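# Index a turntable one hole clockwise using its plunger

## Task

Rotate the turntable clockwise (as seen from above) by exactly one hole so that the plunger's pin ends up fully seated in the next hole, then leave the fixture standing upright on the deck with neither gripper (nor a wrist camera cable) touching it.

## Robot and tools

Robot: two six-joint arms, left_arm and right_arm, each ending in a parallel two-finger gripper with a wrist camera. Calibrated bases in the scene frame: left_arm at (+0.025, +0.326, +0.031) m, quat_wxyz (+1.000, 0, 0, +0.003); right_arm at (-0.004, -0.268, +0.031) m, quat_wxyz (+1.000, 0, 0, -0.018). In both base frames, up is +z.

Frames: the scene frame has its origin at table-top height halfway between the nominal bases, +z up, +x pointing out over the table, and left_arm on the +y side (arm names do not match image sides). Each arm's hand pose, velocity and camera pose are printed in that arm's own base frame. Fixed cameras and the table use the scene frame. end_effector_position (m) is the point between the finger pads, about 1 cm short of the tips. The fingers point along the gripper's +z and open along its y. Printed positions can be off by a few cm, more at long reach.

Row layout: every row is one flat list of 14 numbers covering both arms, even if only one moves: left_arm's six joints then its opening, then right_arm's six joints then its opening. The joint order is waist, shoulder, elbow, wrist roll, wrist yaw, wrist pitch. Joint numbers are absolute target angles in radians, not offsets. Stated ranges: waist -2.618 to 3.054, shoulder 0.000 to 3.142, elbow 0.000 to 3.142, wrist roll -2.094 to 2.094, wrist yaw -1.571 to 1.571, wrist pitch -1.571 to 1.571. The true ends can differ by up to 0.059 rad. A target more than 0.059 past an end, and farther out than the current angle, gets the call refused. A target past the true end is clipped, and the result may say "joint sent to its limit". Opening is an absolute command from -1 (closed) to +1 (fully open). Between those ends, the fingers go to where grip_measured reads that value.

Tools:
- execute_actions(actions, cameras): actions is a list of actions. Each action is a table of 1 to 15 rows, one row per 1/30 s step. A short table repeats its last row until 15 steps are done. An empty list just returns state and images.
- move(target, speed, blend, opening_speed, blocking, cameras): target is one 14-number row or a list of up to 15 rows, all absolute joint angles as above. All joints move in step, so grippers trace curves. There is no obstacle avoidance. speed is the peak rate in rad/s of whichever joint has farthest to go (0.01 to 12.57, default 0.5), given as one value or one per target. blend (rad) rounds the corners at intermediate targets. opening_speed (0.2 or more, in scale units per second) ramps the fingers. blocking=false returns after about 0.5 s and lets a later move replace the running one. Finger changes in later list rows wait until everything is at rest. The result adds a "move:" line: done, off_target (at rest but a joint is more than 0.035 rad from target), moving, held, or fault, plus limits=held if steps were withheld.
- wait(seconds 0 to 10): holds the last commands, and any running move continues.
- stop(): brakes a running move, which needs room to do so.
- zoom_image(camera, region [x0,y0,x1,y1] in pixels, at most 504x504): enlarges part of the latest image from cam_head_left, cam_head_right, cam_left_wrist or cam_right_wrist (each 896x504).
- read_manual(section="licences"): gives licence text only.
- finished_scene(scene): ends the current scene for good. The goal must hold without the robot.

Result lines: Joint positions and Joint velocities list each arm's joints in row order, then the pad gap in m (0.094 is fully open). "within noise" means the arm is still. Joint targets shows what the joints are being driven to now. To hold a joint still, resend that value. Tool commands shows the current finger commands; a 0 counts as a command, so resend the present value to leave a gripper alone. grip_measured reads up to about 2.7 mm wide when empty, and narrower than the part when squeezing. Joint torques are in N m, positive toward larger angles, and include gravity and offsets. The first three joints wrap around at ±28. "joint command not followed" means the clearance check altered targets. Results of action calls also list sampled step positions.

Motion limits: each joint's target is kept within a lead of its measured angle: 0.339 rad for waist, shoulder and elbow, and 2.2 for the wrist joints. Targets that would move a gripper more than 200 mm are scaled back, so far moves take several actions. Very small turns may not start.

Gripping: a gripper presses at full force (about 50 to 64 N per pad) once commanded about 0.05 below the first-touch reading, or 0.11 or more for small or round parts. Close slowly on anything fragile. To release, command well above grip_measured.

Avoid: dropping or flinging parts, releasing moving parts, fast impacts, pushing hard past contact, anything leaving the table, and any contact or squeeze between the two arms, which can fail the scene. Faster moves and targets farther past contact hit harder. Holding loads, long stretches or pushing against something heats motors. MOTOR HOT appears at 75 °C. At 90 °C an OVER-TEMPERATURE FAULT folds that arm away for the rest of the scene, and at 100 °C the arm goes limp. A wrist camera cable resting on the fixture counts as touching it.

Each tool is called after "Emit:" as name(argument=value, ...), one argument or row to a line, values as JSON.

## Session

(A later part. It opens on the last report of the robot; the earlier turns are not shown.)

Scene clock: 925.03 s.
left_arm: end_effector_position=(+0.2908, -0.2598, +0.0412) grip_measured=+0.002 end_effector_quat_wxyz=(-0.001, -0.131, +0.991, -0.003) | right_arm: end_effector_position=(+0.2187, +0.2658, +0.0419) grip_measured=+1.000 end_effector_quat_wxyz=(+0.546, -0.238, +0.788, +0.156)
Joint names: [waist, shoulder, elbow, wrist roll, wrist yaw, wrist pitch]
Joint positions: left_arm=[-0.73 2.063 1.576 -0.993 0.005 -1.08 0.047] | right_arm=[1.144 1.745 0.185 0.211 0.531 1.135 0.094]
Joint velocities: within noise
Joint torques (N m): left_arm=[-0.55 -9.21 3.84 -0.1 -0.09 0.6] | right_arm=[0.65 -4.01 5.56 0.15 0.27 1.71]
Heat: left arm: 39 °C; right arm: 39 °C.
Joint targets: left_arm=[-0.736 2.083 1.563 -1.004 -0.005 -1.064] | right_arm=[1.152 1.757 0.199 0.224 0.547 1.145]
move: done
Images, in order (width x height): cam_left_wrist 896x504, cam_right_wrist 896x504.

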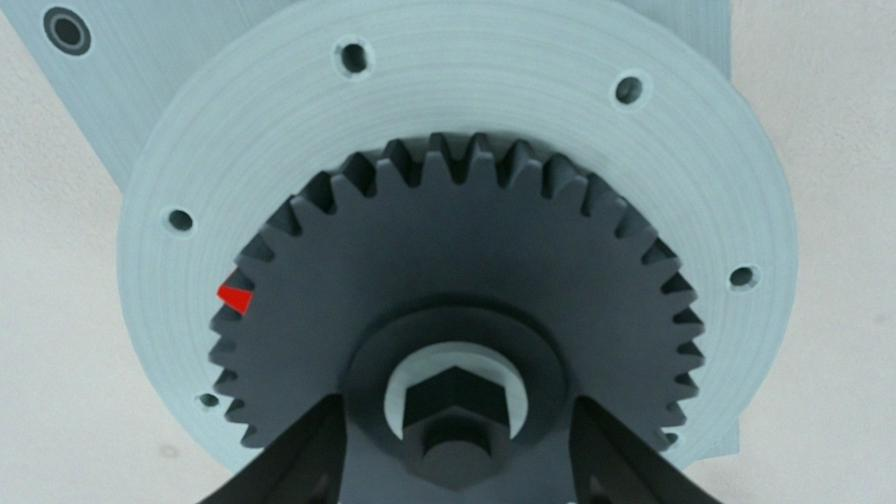

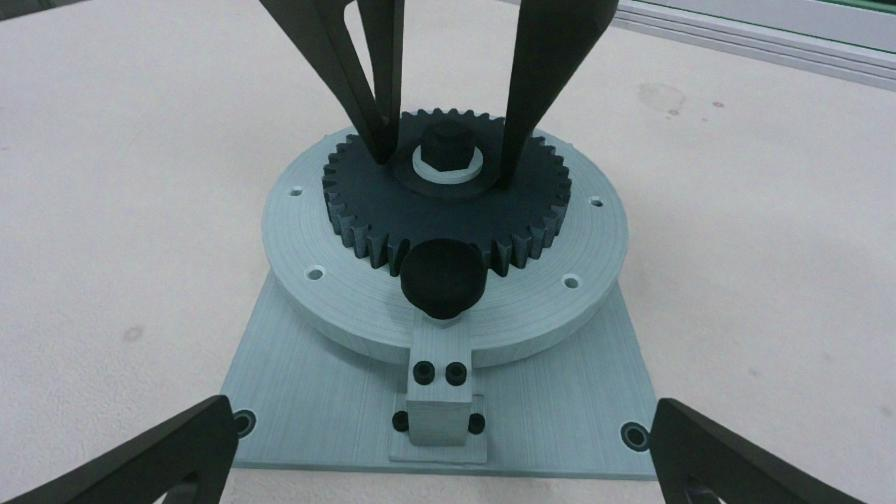

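Emit:
move(
  target=[-0.736, 2.083, 1.563, -1.004, -0.005, -1.064, -0.8, 1.152, 1.757, 0.199, 0.224, 0.547, 1.145, 1.0],
  speed=0.2,
  opening_speed=0.4,
  cameras=["cam_left_wrist", "cam_right_wrist"],
)

Emit:
zoom_image(
  camera="cam_left_wrist",
  region=[320, 300, 620, 500],
)

Emit:
zoom_image(
  camera="cam_right_wrist",
  region=[320, 0, 580, 220],
)

Scene clock: 949.50 s.
left_arm: end_effector_position=(+0.2911, -0.2596, +0.0412) grip_measured=-0.478 end_effector_quat_wxyz=(+0.000, -0.132, +0.991, -0.002) | right_arm: end_effector_position=(+0.2187, +0.2658, +0.0419) grip_measured=+1.000 end_effector_quat_wxyz=(+0.546, -0.238, +0.788, +0.156)
Joint names: [waist, shoulder, elbow, wrist roll, wrist yaw, wrist pitch]
Joint positions: left_arm=[-0.73 2.063 1.576 -0.994 0.003 -1.08 0.025] | right_arm=[1.144 1.745 0.185 0.211 0.531 1.135 0.094]
Joint velocities: within noise
Joint torques (N m): left_arm=[-0.57 -9.22 3.89 -0.1 -0.08 0.6] | right_arm=[0.65 -4.03 5.59 0.15 0.28 1.72]
Heat: left arm: 38 °C; right arm: 40 °C.
Joint targets: left_arm=[-0.736 2.083 1.563 -1.004 -0.005 -1.064] | right_arm=[1.152 1.757 0.199 0.224 0.547 1.145]
move: done
Images, in order (width x height): cam_left_wrist 896x504, cam_right_wrist 896x504.

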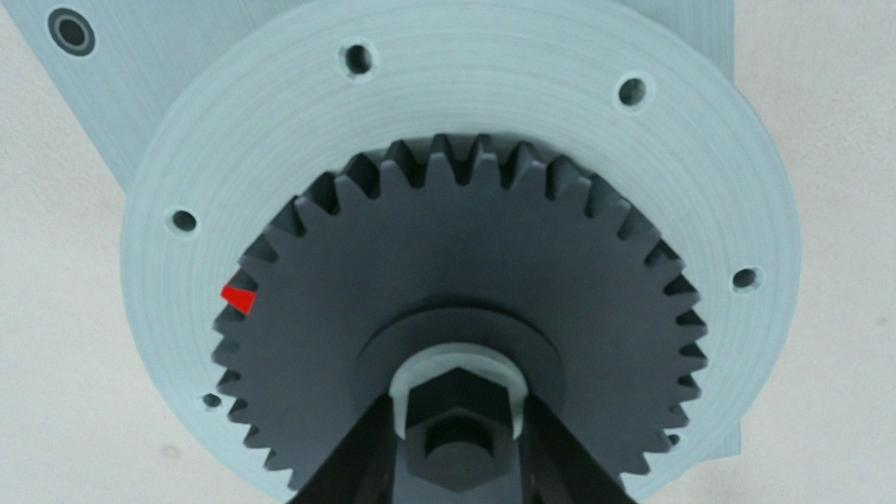

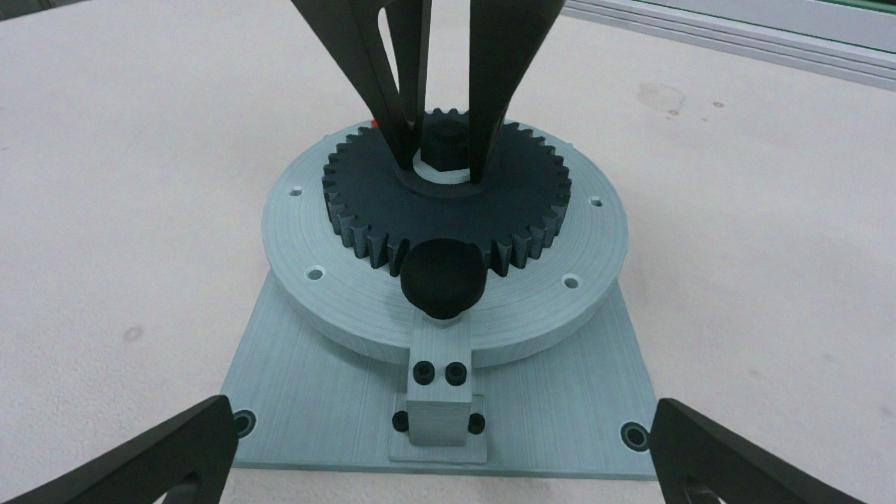

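Scaled by 1.680 from the camera's 896x504 image, which has a finer 1280x720 frame.

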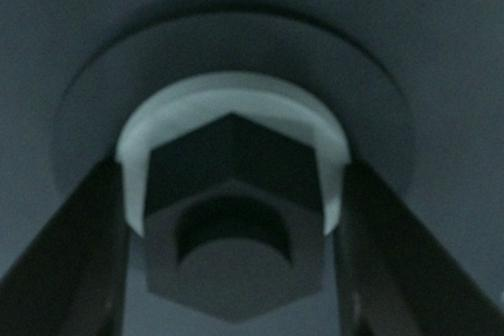

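Scaled by 1.938 from the camera's 896x504 image, which has a finer 1280x720 frame.

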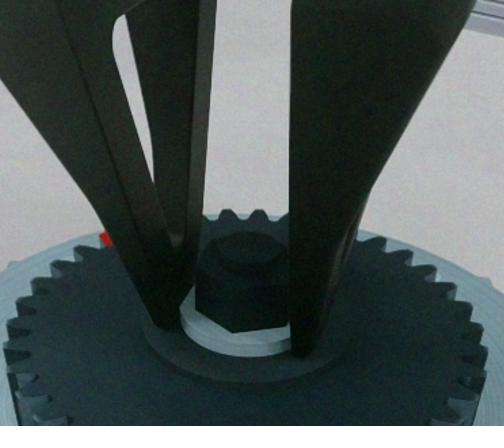

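Emit:
wait(
  seconds=0.5,
  cameras=["cam_left_wrist", "cam_right_wrist"],
)

Emit:
zoom_image(
  camera="cam_left_wrist",
  region=[380, 350, 540, 500],
)

Emit:
zoom_image(
  camera="cam_right_wrist",
  region=[380, 100, 520, 220],
)

Scene clock: 996.03 s.
left_arm: end_effector_position=(+0.2911, -0.2596, +0.0412) grip_measured=-0.478 end_effector_quat_wxyz=(+0.000, -0.132, +0.991, -0.002) | right_arm: end_effector_position=(+0.2187, +0.2658, +0.0419) grip_measured=+1.000 end_effector_quat_wxyz=(+0.546, -0.238, +0.788, +0.156)
Joint names: [waist, shoulder, elbow, wrist roll, wrist yaw, wrist pitch]
Joint positions: left_arm=[-0.73 2.063 1.576 -0.994 0.003 -1.08 0.025] | right_arm=[1.144 1.745 0.185 0.211 0.531 1.135 0.094]
Joint velocities: within noise
Joint torques (N m): left_arm=[-0.55 -9.18 3.85 -0.09 -0.07 0.6] | right_arm=[0.65 -4.05 5.61 0.15 0.26 1.71]
Heat: left arm: 38 °C; right arm: 40 °C.
Joint targets: left_arm=[-0.736 2.083 1.563 -1.004 -0.005 -1.064] | right_arm=[1.152 1.757 0.199 0.224 0.547 1.145]
Tool commands: left_gripper/opening=-0.8 right_gripper/opening=+1.0
wait: 0.50 s; at rest from the start
Images, in order (width x height): cam_left_wrist 896x504, cam_right_wrist 896x504.

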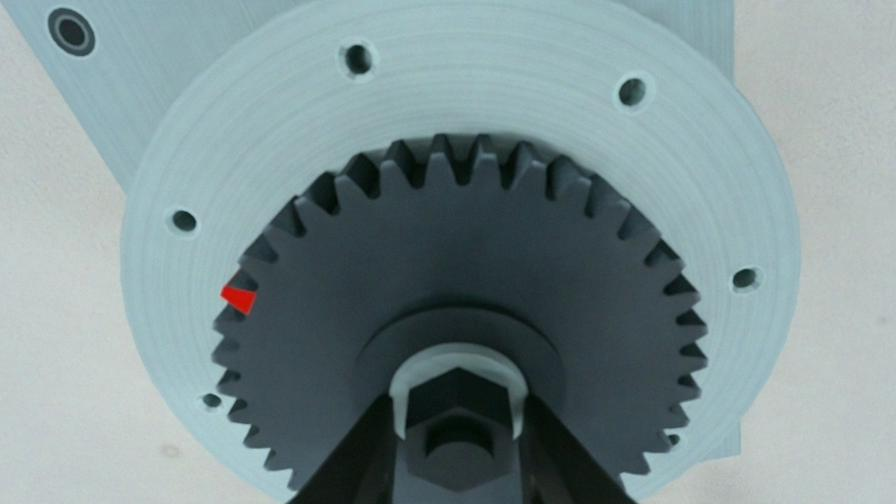

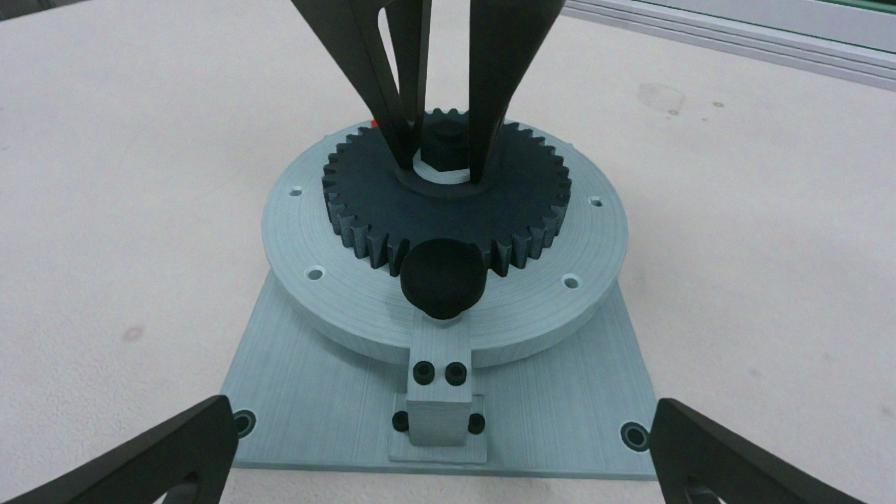

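Scaled by 3.150 from the camera's 896x504 image, which has a finer 1280x720 frame.

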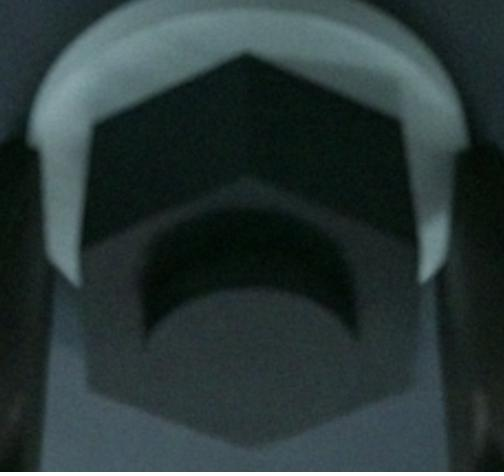

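Scaled by 3.600 from the camera's 896x504 image, which has a finer 1280x720 frame.

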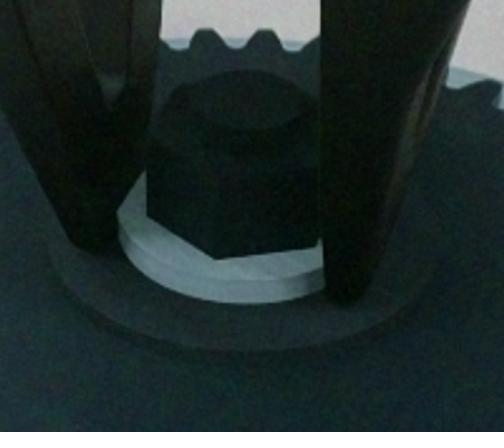

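Emit:
move(
  target=[
    [-0.736, 2.083, 1.563, -1.004, -0.005, -1.064, -0.2, 1.152, 1.757, 0.199, 0.224, 0.547, 1.145, 1.0],
    [-0.736, 2.079, 1.603, -1.004, -0.005, -1.113, -0.2, 1.152, 1.757, 0.199, 0.224, 0.547, 1.145, 1.0],
  ],
  speed=0.2,
  cameras=["cam_left_wrist", "cam_right_wrist"],
)

Emit:
zoom_image(
  camera="cam_right_wrist",
  region=[380, 100, 520, 220],
)

Emit:
zoom_image(
  camera="cam_left_wrist",
  region=[320, 300, 620, 500],
)

Scene clock: 1027.80 s.
left_arm: end_effector_position=(+0.2884, -0.2573, +0.0412) grip_measured=-0.202 end_effector_quat_wxyz=(-0.005, -0.132, +0.991, +0.003) | right_arm: end_effector_position=(+0.2187, +0.2658, +0.0419) grip_measured=+1.000 end_effector_quat_wxyz=(+0.546, -0.238, +0.788, +0.156)
Joint names: [waist, shoulder, elbow, wrist roll, wrist yaw, wrist pitch]
Joint positions: left_arm=[-0.73 2.063 1.576 -0.994 0.003 -1.094 0.038] | right_arm=[1.144 1.745 0.185 0.211 0.531 1.135 0.094]
Joint velocities: within noise
Joint torques (N m): left_arm=[-0.54 -9.58 6.95 -0.09 -0.07 0.2] | right_arm=[0.64 -4.05 5.59 0.15 0.25 1.72]
Heat: left arm: 38 °C; right arm: 40 °C.
Joint targets: left_arm=[-0.736 2.079 1.603 -1.004 -0.005 -1.113] | right_arm=[1.152 1.757 0.199 0.224 0.547 1.145]
move: done
Images, in order (width x height): cam_left_wrist 896x504, cam_right_wrist 896x504.

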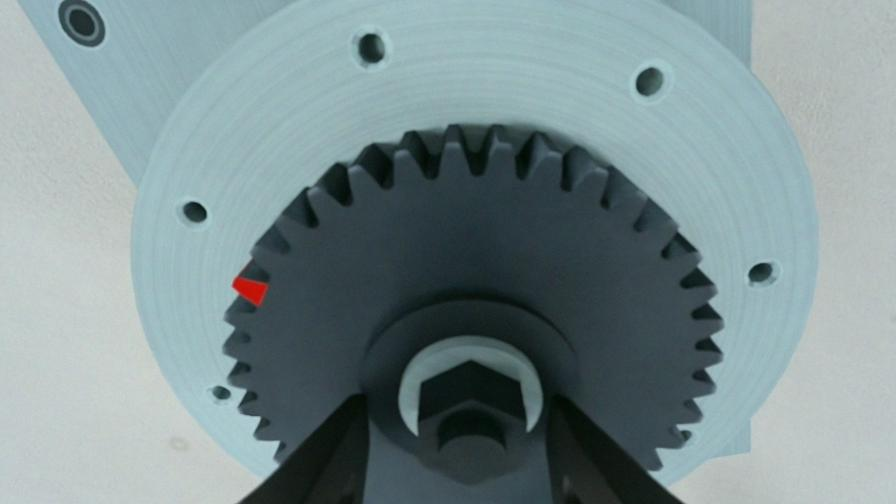

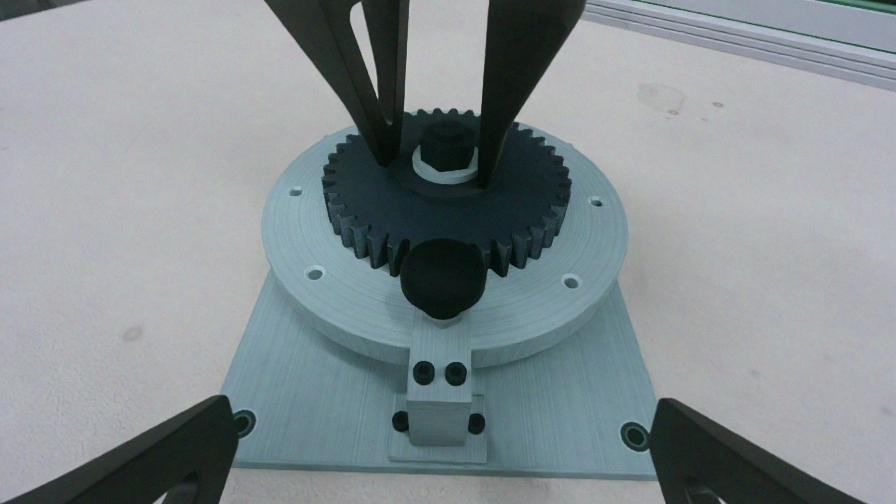

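Scaled by 3.600 from the camera's 896x504 image, which has a finer 1280x720 frame.

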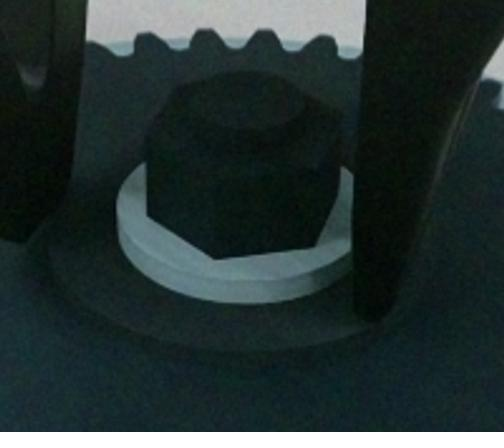

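Scaled by 1.680 from the camera's 896x504 image, which has a finer 1280x720 frame.

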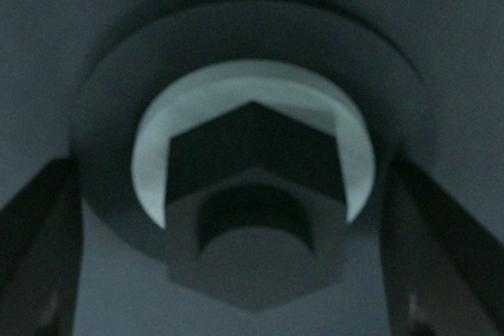

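Emit:
move(
  target=[-0.736, 2.079, 1.616, -1.004, -0.005, -1.113, -0.2, 1.152, 1.757, 0.199, 0.224, 0.547, 1.145, 1.0],
  speed=0.2,
  cameras=["cam_left_wrist", "cam_right_wrist"],
)

Emit:
zoom_image(
  camera="cam_right_wrist",
  region=[380, 100, 520, 220],
)

Emit:
zoom_image(
  camera="cam_left_wrist",
  region=[320, 300, 620, 500],
)

Scene clock: 1049.60 s.
left_arm: end_effector_position=(+0.2910, -0.2596, +0.0443) grip_measured=-0.202 end_effector_quat_wxyz=(-0.001, -0.132, +0.991, -0.001) | right_arm: end_effector_position=(+0.2187, +0.2658, +0.0419) grip_measured=+1.000 end_effector_quat_wxyz=(+0.546, -0.238, +0.788, +0.156)
Joint names: [waist, shoulder, elbow, wrist roll, wrist yaw, wrist pitch]
Joint positions: left_arm=[-0.73 2.063 1.589 -0.994 0.003 -1.096 0.038] | right_arm=[1.144 1.745 0.185 0.211 0.531 1.135 0.094]
Joint velocities: within noise
Joint torques (N m): left_arm=[-0.54 -9.58 6.97 -0.1 -0.07 0.21] | right_arm=[0.68 -4.03 5.57 0.15 0.26 1.72]
Heat: left arm: 38 °C; right arm: 40 °C.
Joint targets: left_arm=[-0.736 2.079 1.616 -1.004 -0.005 -1.113] | right_arm=[1.152 1.757 0.199 0.224 0.547 1.145]
move: done
Images, in order (width x height): cam_left_wrist 896x504, cam_right_wrist 896x504.

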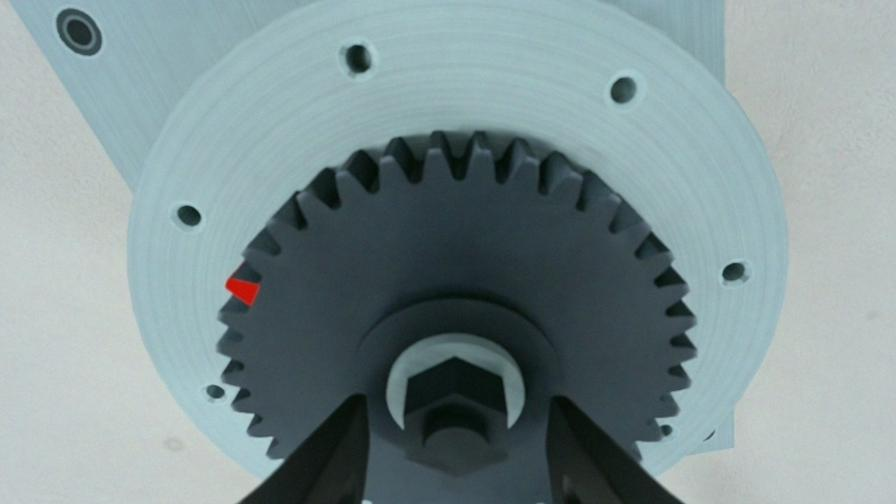

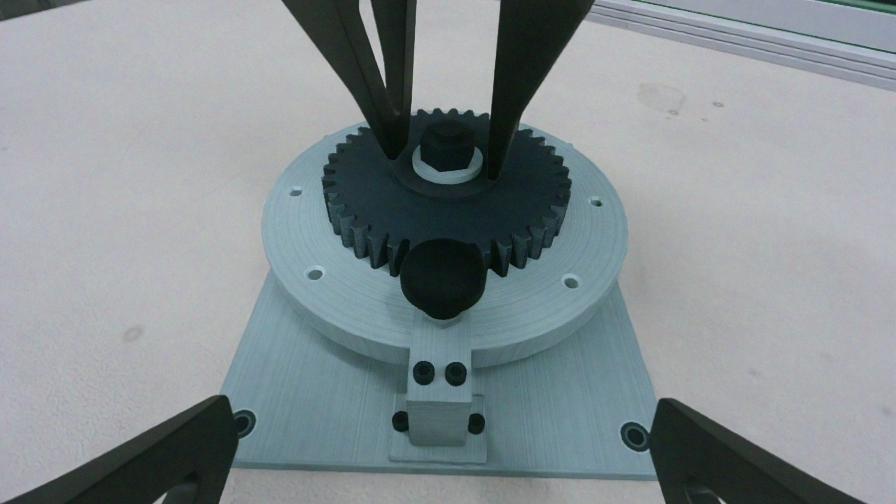

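Scaled by 3.600 from the camera's 896x504 image, which has a finer 1280x720 frame.

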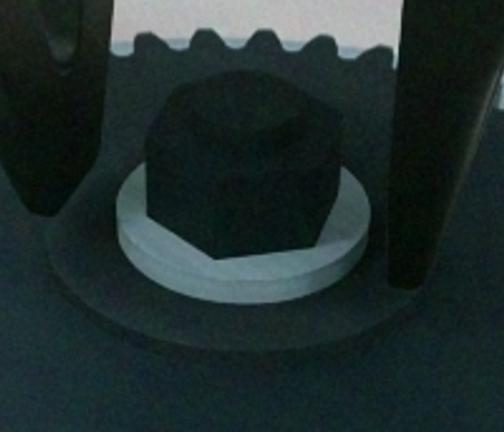

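Scaled by 1.680 from the camera's 896x504 image, which has a finer 1280x720 frame.

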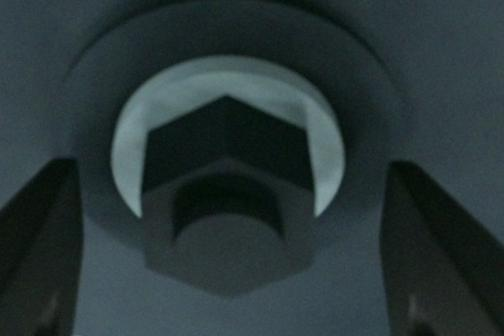

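Emit:
move(
  target=[
    [-0.736, 2.079, 1.623, -1.004, -0.005, -1.120, -0.2, 1.152, 1.757, 0.199, 0.224, 0.547, 1.145, 1.0],
    [-0.736, 2.079, 1.623, -1.004, -0.005, -1.120, -0.8, 1.152, 1.757, 0.199, 0.224, 0.547, 1.145, 1.0],
  ],
  speed=0.2,
  opening_speed=0.4,
  cameras=["cam_left_wrist", "cam_right_wrist"],
)

Emit:
zoom_image(
  camera="cam_right_wrist",
  region=[380, 100, 520, 220],
)

Emit:
zoom_image(
  camera="cam_left_wrist",
  region=[320, 300, 620, 500],
)

Scene clock: 1067.37 s.
left_arm: end_effector_position=(+0.2907, -0.2593, +0.0460) grip_measured=-0.632 end_effector_quat_wxyz=(-0.002, -0.132, +0.991, +0.000) | right_arm: end_effector_position=(+0.2188, +0.2658, +0.0419) grip_measured=+1.000 end_effector_quat_wxyz=(+0.546, -0.238, +0.788, +0.156)
Joint names: [waist, shoulder, elbow, wrist roll, wrist yaw, wrist pitch]
Joint positions: left_arm=[-0.73 2.063 1.596 -0.995 0.003 -1.106 0.017] | right_arm=[1.144 1.745 0.185 0.211 0.531 1.135 0.094]
Joint velocities: within noise
Joint torques (N m): left_arm=[-0.55 -9.62 6.97 -0.09 -0.08 0.24] | right_arm=[0.68 -4.03 5.64 0.15 0.27 1.72]
Heat: left arm: 38 °C; right arm: 40 °C.
Joint targets: left_arm=[-0.736 2.079 1.623 -1.004 -0.005 -1.120] | right_arm=[1.152 1.757 0.199 0.224 0.547 1.145]
move: done
Images, in order (width x height): cam_left_wrist 896x504, cam_right_wrist 896x504.

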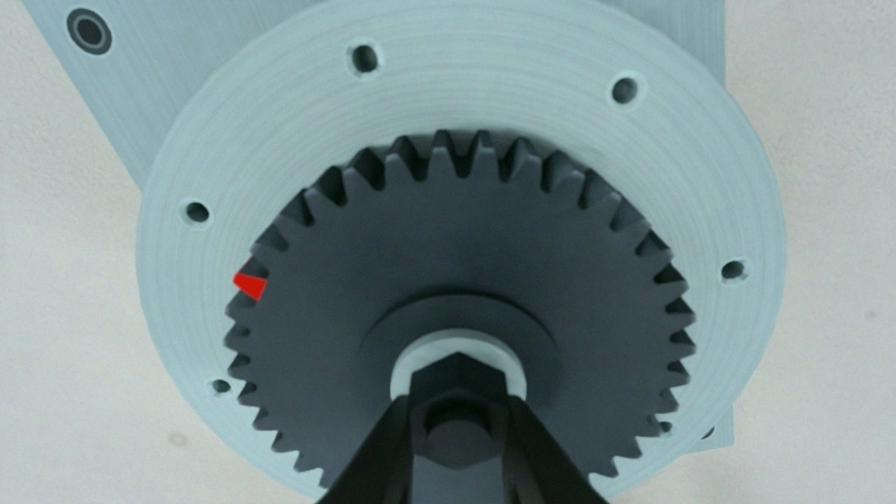

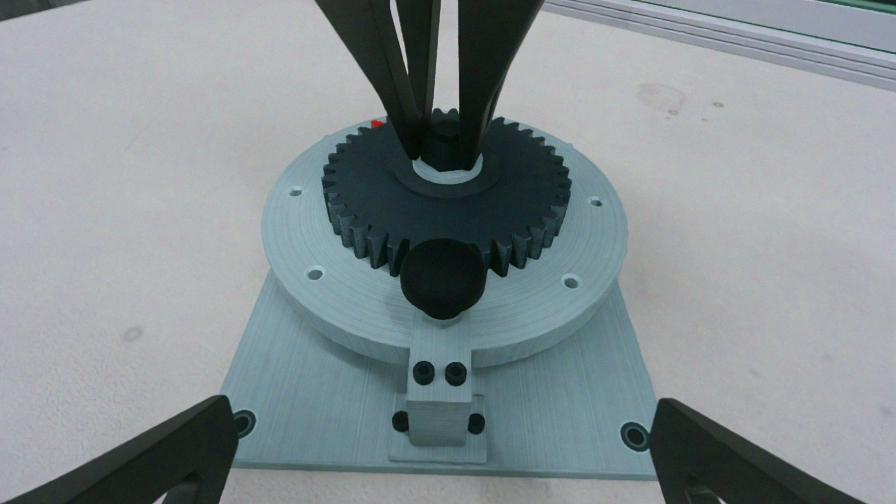

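Scaled by 3.600 from the camera's 896x504 image, which has a finer 1280x720 frame.

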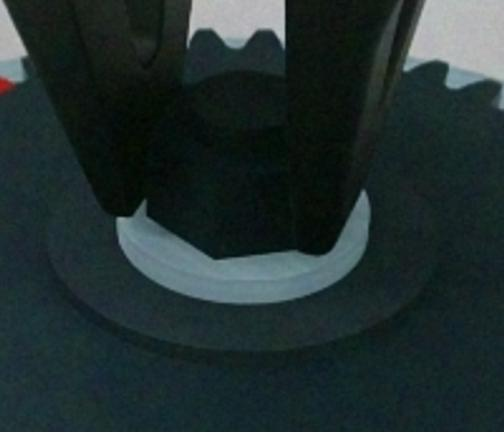

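Scaled by 1.680 from the camera's 896x504 image, which has a finer 1280x720 frame.

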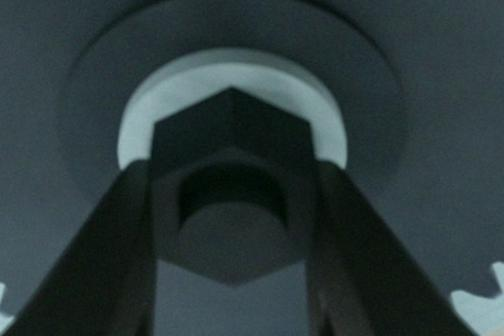

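Emit:
move(
  target=[-0.736, 2.079, 1.623, -1.004, -0.005, -1.120, -0.8, 1.034, 1.908, 0.352, 0.168, 0.423, 1.166, 0.0],
  speed=0.25,
  cameras=["cam_right_wrist", "cam_left_wrist"],
)

Emit:
zoom_image(
  camera="cam_right_wrist",
  region=[290, 300, 610, 500],
)

Scene clock: 1083.53 s.
left_arm: end_effector_position=(+0.2907, -0.2593, +0.0460) grip_measured=-0.632 end_effector_quat_wxyz=(-0.002, -0.132, +0.991, +0.000) | right_arm: end_effector_position=(+0.2564, +0.2928, +0.0355) grip_measured=+0.002 end_effector_quat_wxyz=(+0.545, -0.234, +0.788, +0.163)
Joint names: [waist, shoulder, elbow, wrist roll, wrist yaw, wrist pitch]
Joint positions: left_arm=[-0.73 2.063 1.596 -0.995 0.003 -1.106 0.017] | right_arm=[1.041 1.891 0.34 0.175 0.429 1.154 0.047]
Joint velocities: within noise
Joint torques (N m): left_arm=[-0.55 -9.61 6.97 -0.1 -0.08 0.23] | right_arm=[-0.72 -5.12 5.5 -0.05 0.01 1.77]
Heat: left arm: 38 °C; right arm: 40 °C.
Joint targets: left_arm=[-0.736 2.079 1.623 -1.004 -0.005 -1.120] | right_arm=[1.034 1.908 0.352 0.168 0.423 1.166]
move: done
Images, in order (width x height): cam_left_wrist 896x504, cam_right_wrist 896x504.

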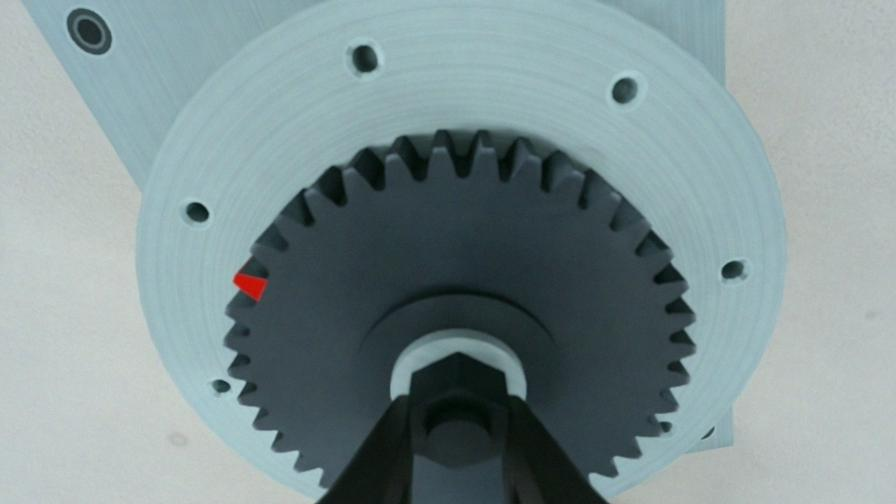

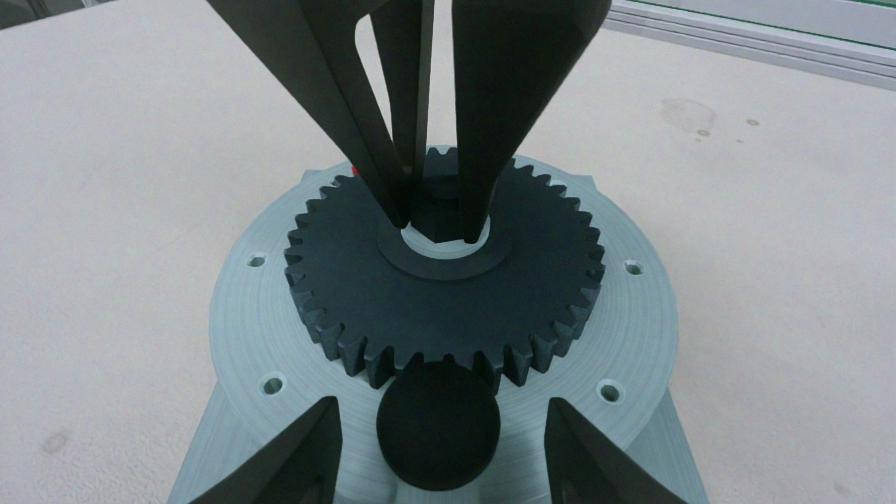

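Scaled by 1.575 from the camera's 896x504 image, which has a finer 1280x720 frame.

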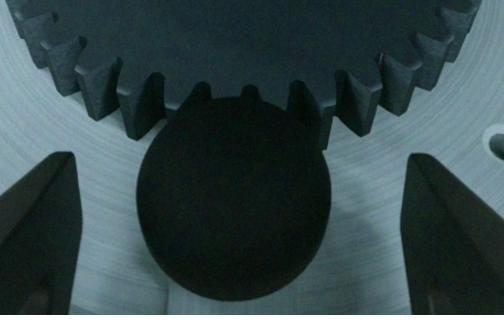

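Emit:
move(
  target=[-0.736, 2.079, 1.623, -1.004, -0.005, -1.120, -0.8, 1.058, 1.922, 0.369, 0.190, 0.453, 1.130, 0.0],
  speed=0.2,
  cameras=["cam_right_wrist"],
)

Emit:
zoom_image(
  camera="cam_right_wrist",
  region=[290, 300, 610, 500],
)

Scene clock: 1114.90 s.
left_arm: end_effector_position=(+0.2907, -0.2593, +0.0460) grip_measured=-0.632 end_effector_quat_wxyz=(-0.002, -0.132, +0.991, +0.000) | right_arm: end_effector_position=(+0.2556, +0.2968, +0.0324) grip_measured=+0.002 end_effector_quat_wxyz=(+0.542, -0.238, +0.790, +0.161)
Joint names: [waist, shoulder, elbow, wrist roll, wrist yaw, wrist pitch]
Joint positions: left_arm=[-0.73 2.063 1.596 -0.995 0.003 -1.106 0.017] | right_arm=[1.05 1.904 0.355 0.177 0.435 1.142 0.047]
Joint velocities: within noise
Joint torques (N m): left_arm=[-0.54 -9.62 6.95 -0.09 -0.08 0.24] | right_arm=[0.69 -5.19 5.67 0.16 0.26 1.57]
Heat: left arm: 38 °C; right arm: 39 °C.
Joint targets: left_arm=[-0.736 2.079 1.623 -1.004 -0.005 -1.120] | right_arm=[1.058 1.922 0.369 0.190 0.453 1.130]
move: done
Images, in order (width x height): cam_right_wrist 896x504.

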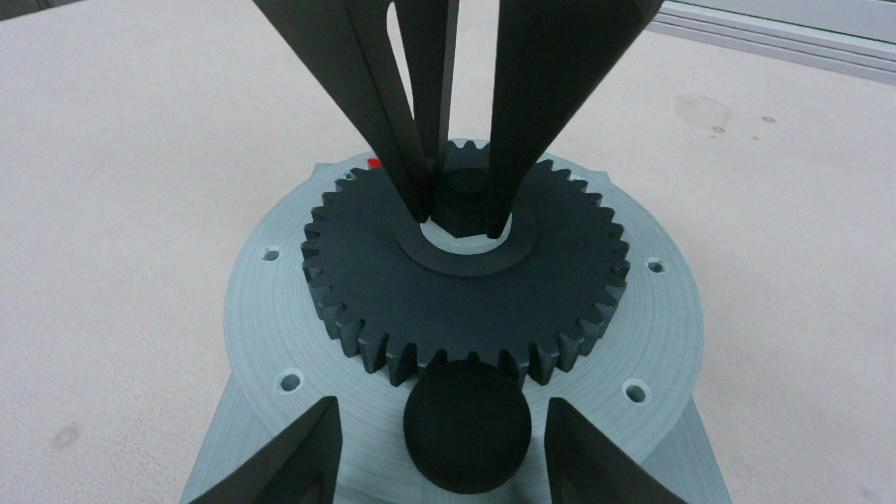

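Scaled by 1.575 from the camera's 896x504 image, which has a finer 1280x720 frame.

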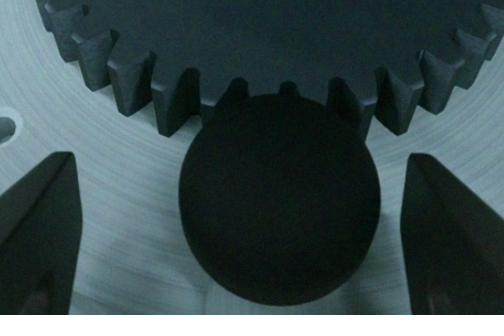

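Emit:
move(
  target=[-0.736, 2.079, 1.623, -1.004, -0.005, -1.120, -0.8, 1.034, 1.922, 0.369, 0.190, 0.457, 1.130, 0.0],
  speed=0.2,
  cameras=["cam_right_wrist"],
)

Emit:
zoom_image(
  camera="cam_right_wrist",
  region=[290, 300, 610, 500],
)

Scene clock: 1125.63 s.
left_arm: end_effector_position=(+0.2907, -0.2593, +0.0460) grip_measured=-0.632 end_effector_quat_wxyz=(-0.002, -0.132, +0.991, +0.000) | right_arm: end_effector_position=(+0.2584, +0.2940, +0.0324) grip_measured=+0.002 end_effector_quat_wxyz=(+0.544, -0.233, +0.791, +0.157)
Joint names: [waist, shoulder, elbow, wrist roll, wrist yaw, wrist pitch]
Joint positions: left_arm=[-0.73 2.063 1.596 -0.995 0.003 -1.106 0.017] | right_arm=[1.042 1.904 0.355 0.177 0.44 1.141 0.047]
Joint velocities: within noise
Joint torques (N m): left_arm=[-0.58 -9.65 6.95 -0.09 -0.08 0.24] | right_arm=[-0.81 -5.19 5.63 0.13 0.24 1.57]
Heat: left arm: 38 °C; right arm: 40 °C.
Joint targets: left_arm=[-0.736 2.079 1.623 -1.004 -0.005 -1.120] | right_arm=[1.034 1.922 0.369 0.190 0.457 1.130]
move: done
Images, in order (width x height): cam_right_wrist 896x504.

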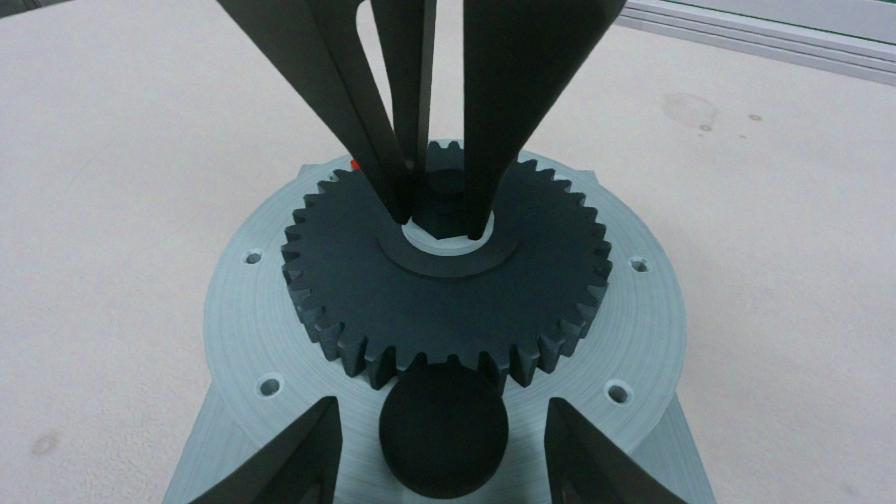

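Scaled by 1.575 from the camera's 896x504 image, which has a finer 1280x720 frame.

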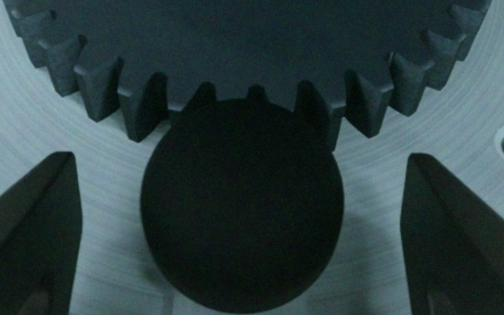

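Emit:
move(
  target=[-0.736, 2.079, 1.623, -1.004, -0.005, -1.120, -0.8, 1.034, 1.922, 0.369, 0.190, 0.457, 1.130, -0.8],
  speed=0.2,
  opening_speed=0.4,
  cameras=["cam_right_wrist"],
)

Emit:
zoom_image(
  camera="cam_right_wrist",
  region=[290, 300, 610, 500],
)

Scene clock: 1137.20 s.
left_arm: end_effector_position=(+0.2907, -0.2593, +0.0460) grip_measured=-0.632 end_effector_quat_wxyz=(-0.002, -0.132, +0.991, +0.000) | right_arm: end_effector_position=(+0.2586, +0.2937, +0.0323) grip_measured=-0.488 end_effector_quat_wxyz=(+0.544, -0.232, +0.791, +0.157)
Joint names: [waist, shoulder, elbow, wrist roll, wrist yaw, wrist pitch]
Joint positions: left_arm=[-0.73 2.063 1.596 -0.995 0.003 -1.106 0.017] | right_arm=[1.042 1.904 0.355 0.178 0.442 1.14 0.024]
Joint velocities: within noise
Joint torques (N m): left_arm=[-0.58 -9.58 6.98 -0.09 -0.08 0.25] | right_arm=[-0.83 -5.2 5.63 0.14 0.23 1.57]
Heat: left arm: 38 °C; right arm: 40 °C.
Joint targets: left_arm=[-0.736 2.079 1.623 -1.004 -0.005 -1.120] | right_arm=[1.034 1.922 0.369 0.190 0.457 1.130]
move: done
Images, in order (width x height): cam_right_wrist 896x504.

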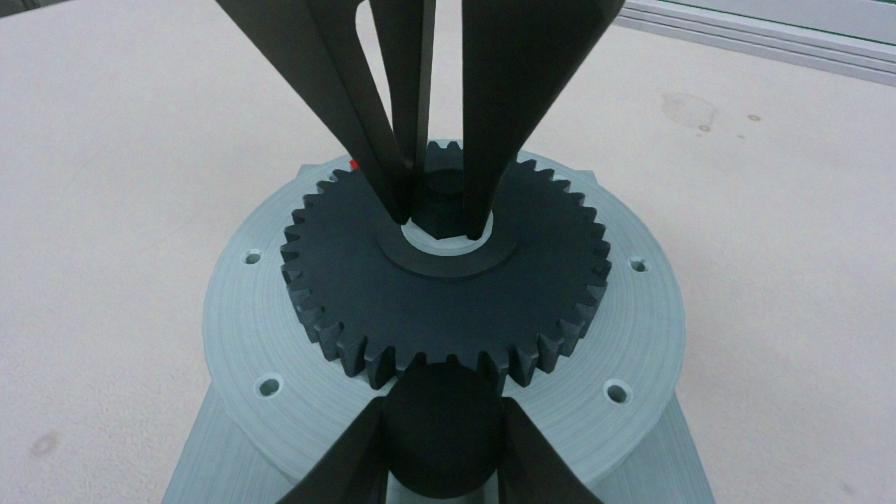

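Scaled by 1.575 from the camera's 896x504 image, which has a finer 1280x720 frame.

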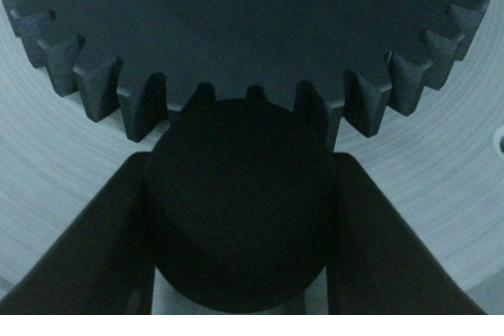

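Emit:
move(
  target=[-0.736, 2.079, 1.623, -1.004, -0.005, -1.120, -0.8, 1.034, 1.895, 0.369, 0.190, 0.457, 1.300, -0.8],
  speed=0.2,
  cameras=["cam_right_wrist"],
)

Scene clock: 1169.57 s.
left_arm: end_effector_position=(+0.2907, -0.2593, +0.0460) grip_measured=-0.632 end_effector_quat_wxyz=(-0.002, -0.132, +0.991, +0.000) | right_arm: end_effector_position=(+0.2592, +0.2947, +0.0350) grip_measured=-0.488 end_effector_quat_wxyz=(+0.548, -0.230, +0.788, +0.160)
Joint names: [waist, shoulder, elbow, wrist roll, wrist yaw, wrist pitch]
Joint positions: left_arm=[-0.73 2.063 1.596 -0.995 0.003 -1.106 0.017] | right_arm=[1.042 1.904 0.355 0.178 0.442 1.153 0.024]
Joint velocities: within noise
Joint torques (N m): left_arm=[-0.55 -9.58 6.97 -0.09 -0.07 0.24] | right_arm=[-0.81 -7.2 5.68 0.14 0.23 3.01]
Heat: left arm: 38 °C; right arm: 40 °C.
Joint targets: left_arm=[-0.736 2.079 1.623 -1.004 -0.005 -1.120] | right_arm=[1.034 1.895 0.369 0.190 0.457 1.300]
move: off_target (right_arm); right_arm: the wrist pitch is farthest, 0.147 rad from its target
Images, in order (width x height): cam_right_wrist 896x504.

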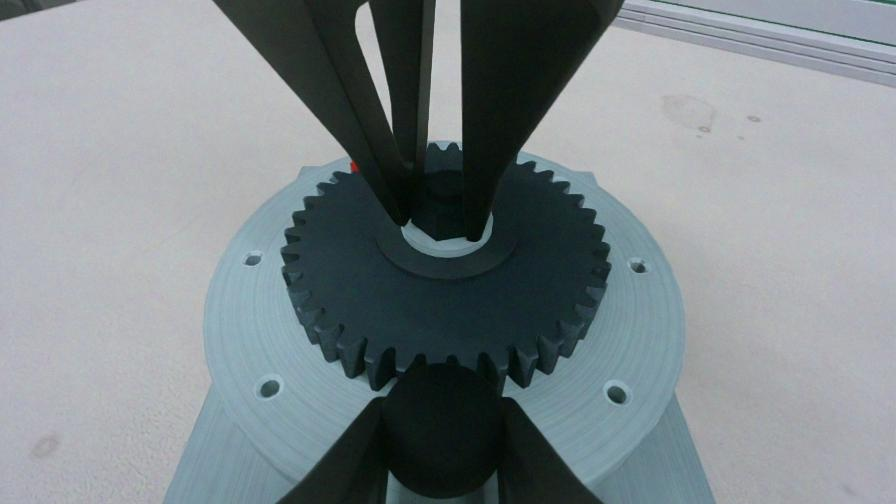

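Emit:
move(
  target=[-0.736, 2.079, 1.623, -1.004, -0.005, -1.120, -0.8, 1.034, 1.870, 0.369, 0.190, 0.457, 1.450, -0.8],
  speed=0.2,
  cameras=["cam_right_wrist", "cam_left_wrist"],
)

Scene clock: 1174.87 s.
left_arm: end_effector_position=(+0.2907, -0.2593, +0.0460) grip_measured=-0.632 end_effector_quat_wxyz=(-0.002, -0.132, +0.991, +0.000) | right_arm: end_effector_position=(+0.2587, +0.2961, +0.0396) grip_measured=-0.488 end_effector_quat_wxyz=(+0.553, -0.227, +0.783, +0.170)
Joint names: [waist, shoulder, elbow, wrist roll, wrist yaw, wrist pitch]
Joint positions: left_arm=[-0.73 2.063 1.596 -0.995 0.003 -1.106 0.017] | right_arm=[1.042 1.904 0.348 0.178 0.434 1.184 0.024]
Joint velocities: within noise
Joint torques (N m): left_arm=[-0.55 -9.61 6.97 -0.09 -0.07 0.24] | right_arm=[-0.83 -9.24 6.3 0.15 0.3 4.07]
Heat: left arm: 38 °C; right arm: 43 °C.
Joint targets: left_arm=[-0.736 2.079 1.623 -1.004 -0.005 -1.120] | right_arm=[1.034 1.870 0.369 0.190 0.457 1.450]
move: off_target (right_arm); right_arm: the wrist pitch is farthest, 0.266 rad from its target
Images, in order (width x height): cam_left_wrist 896x504, cam_right_wrist 896x504.

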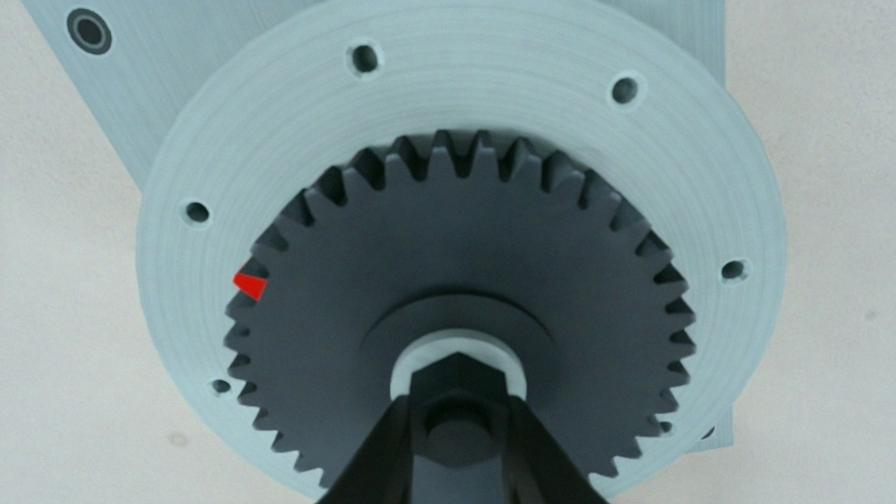

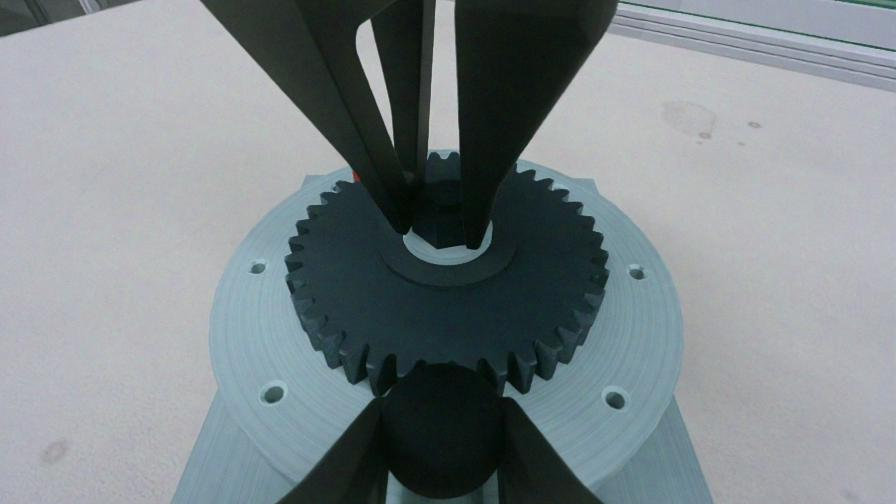

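Emit:
move(
  target=[-0.736, 2.079, 1.623, -1.004, -0.005, -1.120, -0.8, 1.034, 1.840, 0.369, 0.190, 0.457, 1.530, -0.8],
  speed=0.2,
  cameras=["cam_right_wrist", "cam_left_wrist"],
)

Scene clock: 1186.27 s.
left_arm: end_effector_position=(+0.2907, -0.2593, +0.0460) grip_measured=-0.632 end_effector_quat_wxyz=(-0.002, -0.132, +0.991, +0.000) | right_arm: end_effector_position=(+0.2589, +0.2963, +0.0414) grip_measured=-0.488 end_effector_quat_wxyz=(+0.555, -0.226, +0.781, +0.174)
Joint names: [waist, shoulder, elbow, wrist roll, wrist yaw, wrist pitch]
Joint positions: left_arm=[-0.73 2.063 1.596 -0.995 0.003 -1.106 0.017] | right_arm=[1.039 1.904 0.345 0.178 0.427 1.198 0.024]
Joint velocities: within noise
Joint torques (N m): left_arm=[-0.54 -9.65 6.98 -0.09 -0.08 0.24] | right_arm=[-0.53 -11.63 6.63 0.13 0.38 4.69]
Heat: left arm: 38 °C; right arm: 56 °C.
Joint targets: left_arm=[-0.736 2.079 1.623 -1.004 -0.005 -1.120] | right_arm=[1.034 1.840 0.369 0.190 0.457 1.530]
move: off_target (right_arm); right_arm: the wrist pitch is farthest, 0.332 rad from its target
Images, in order (width x height): cam_left_wrist 896x504, cam_right_wrist 896x504.

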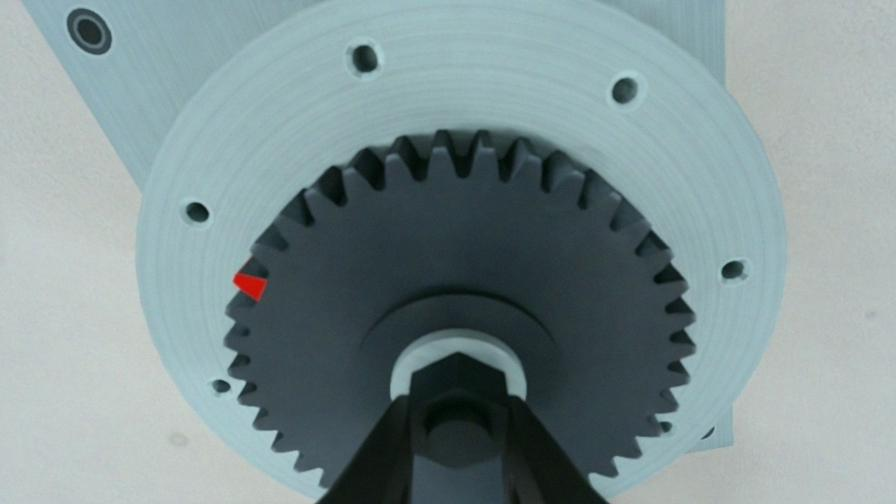

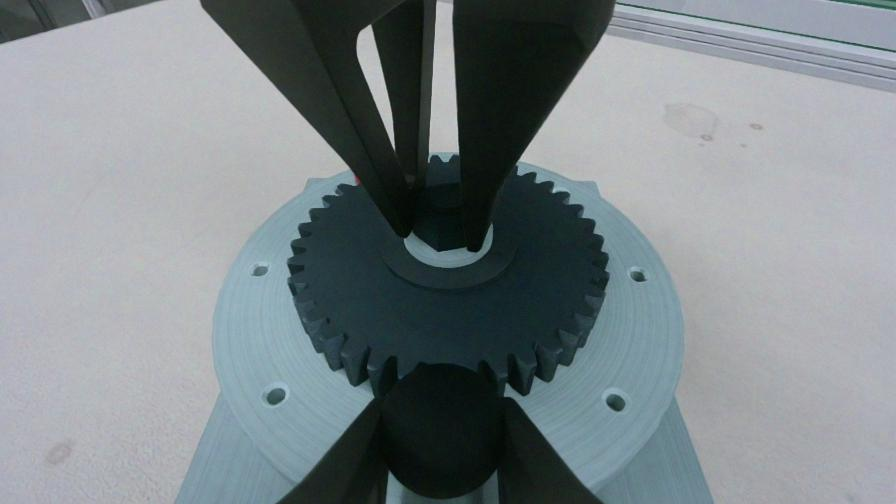

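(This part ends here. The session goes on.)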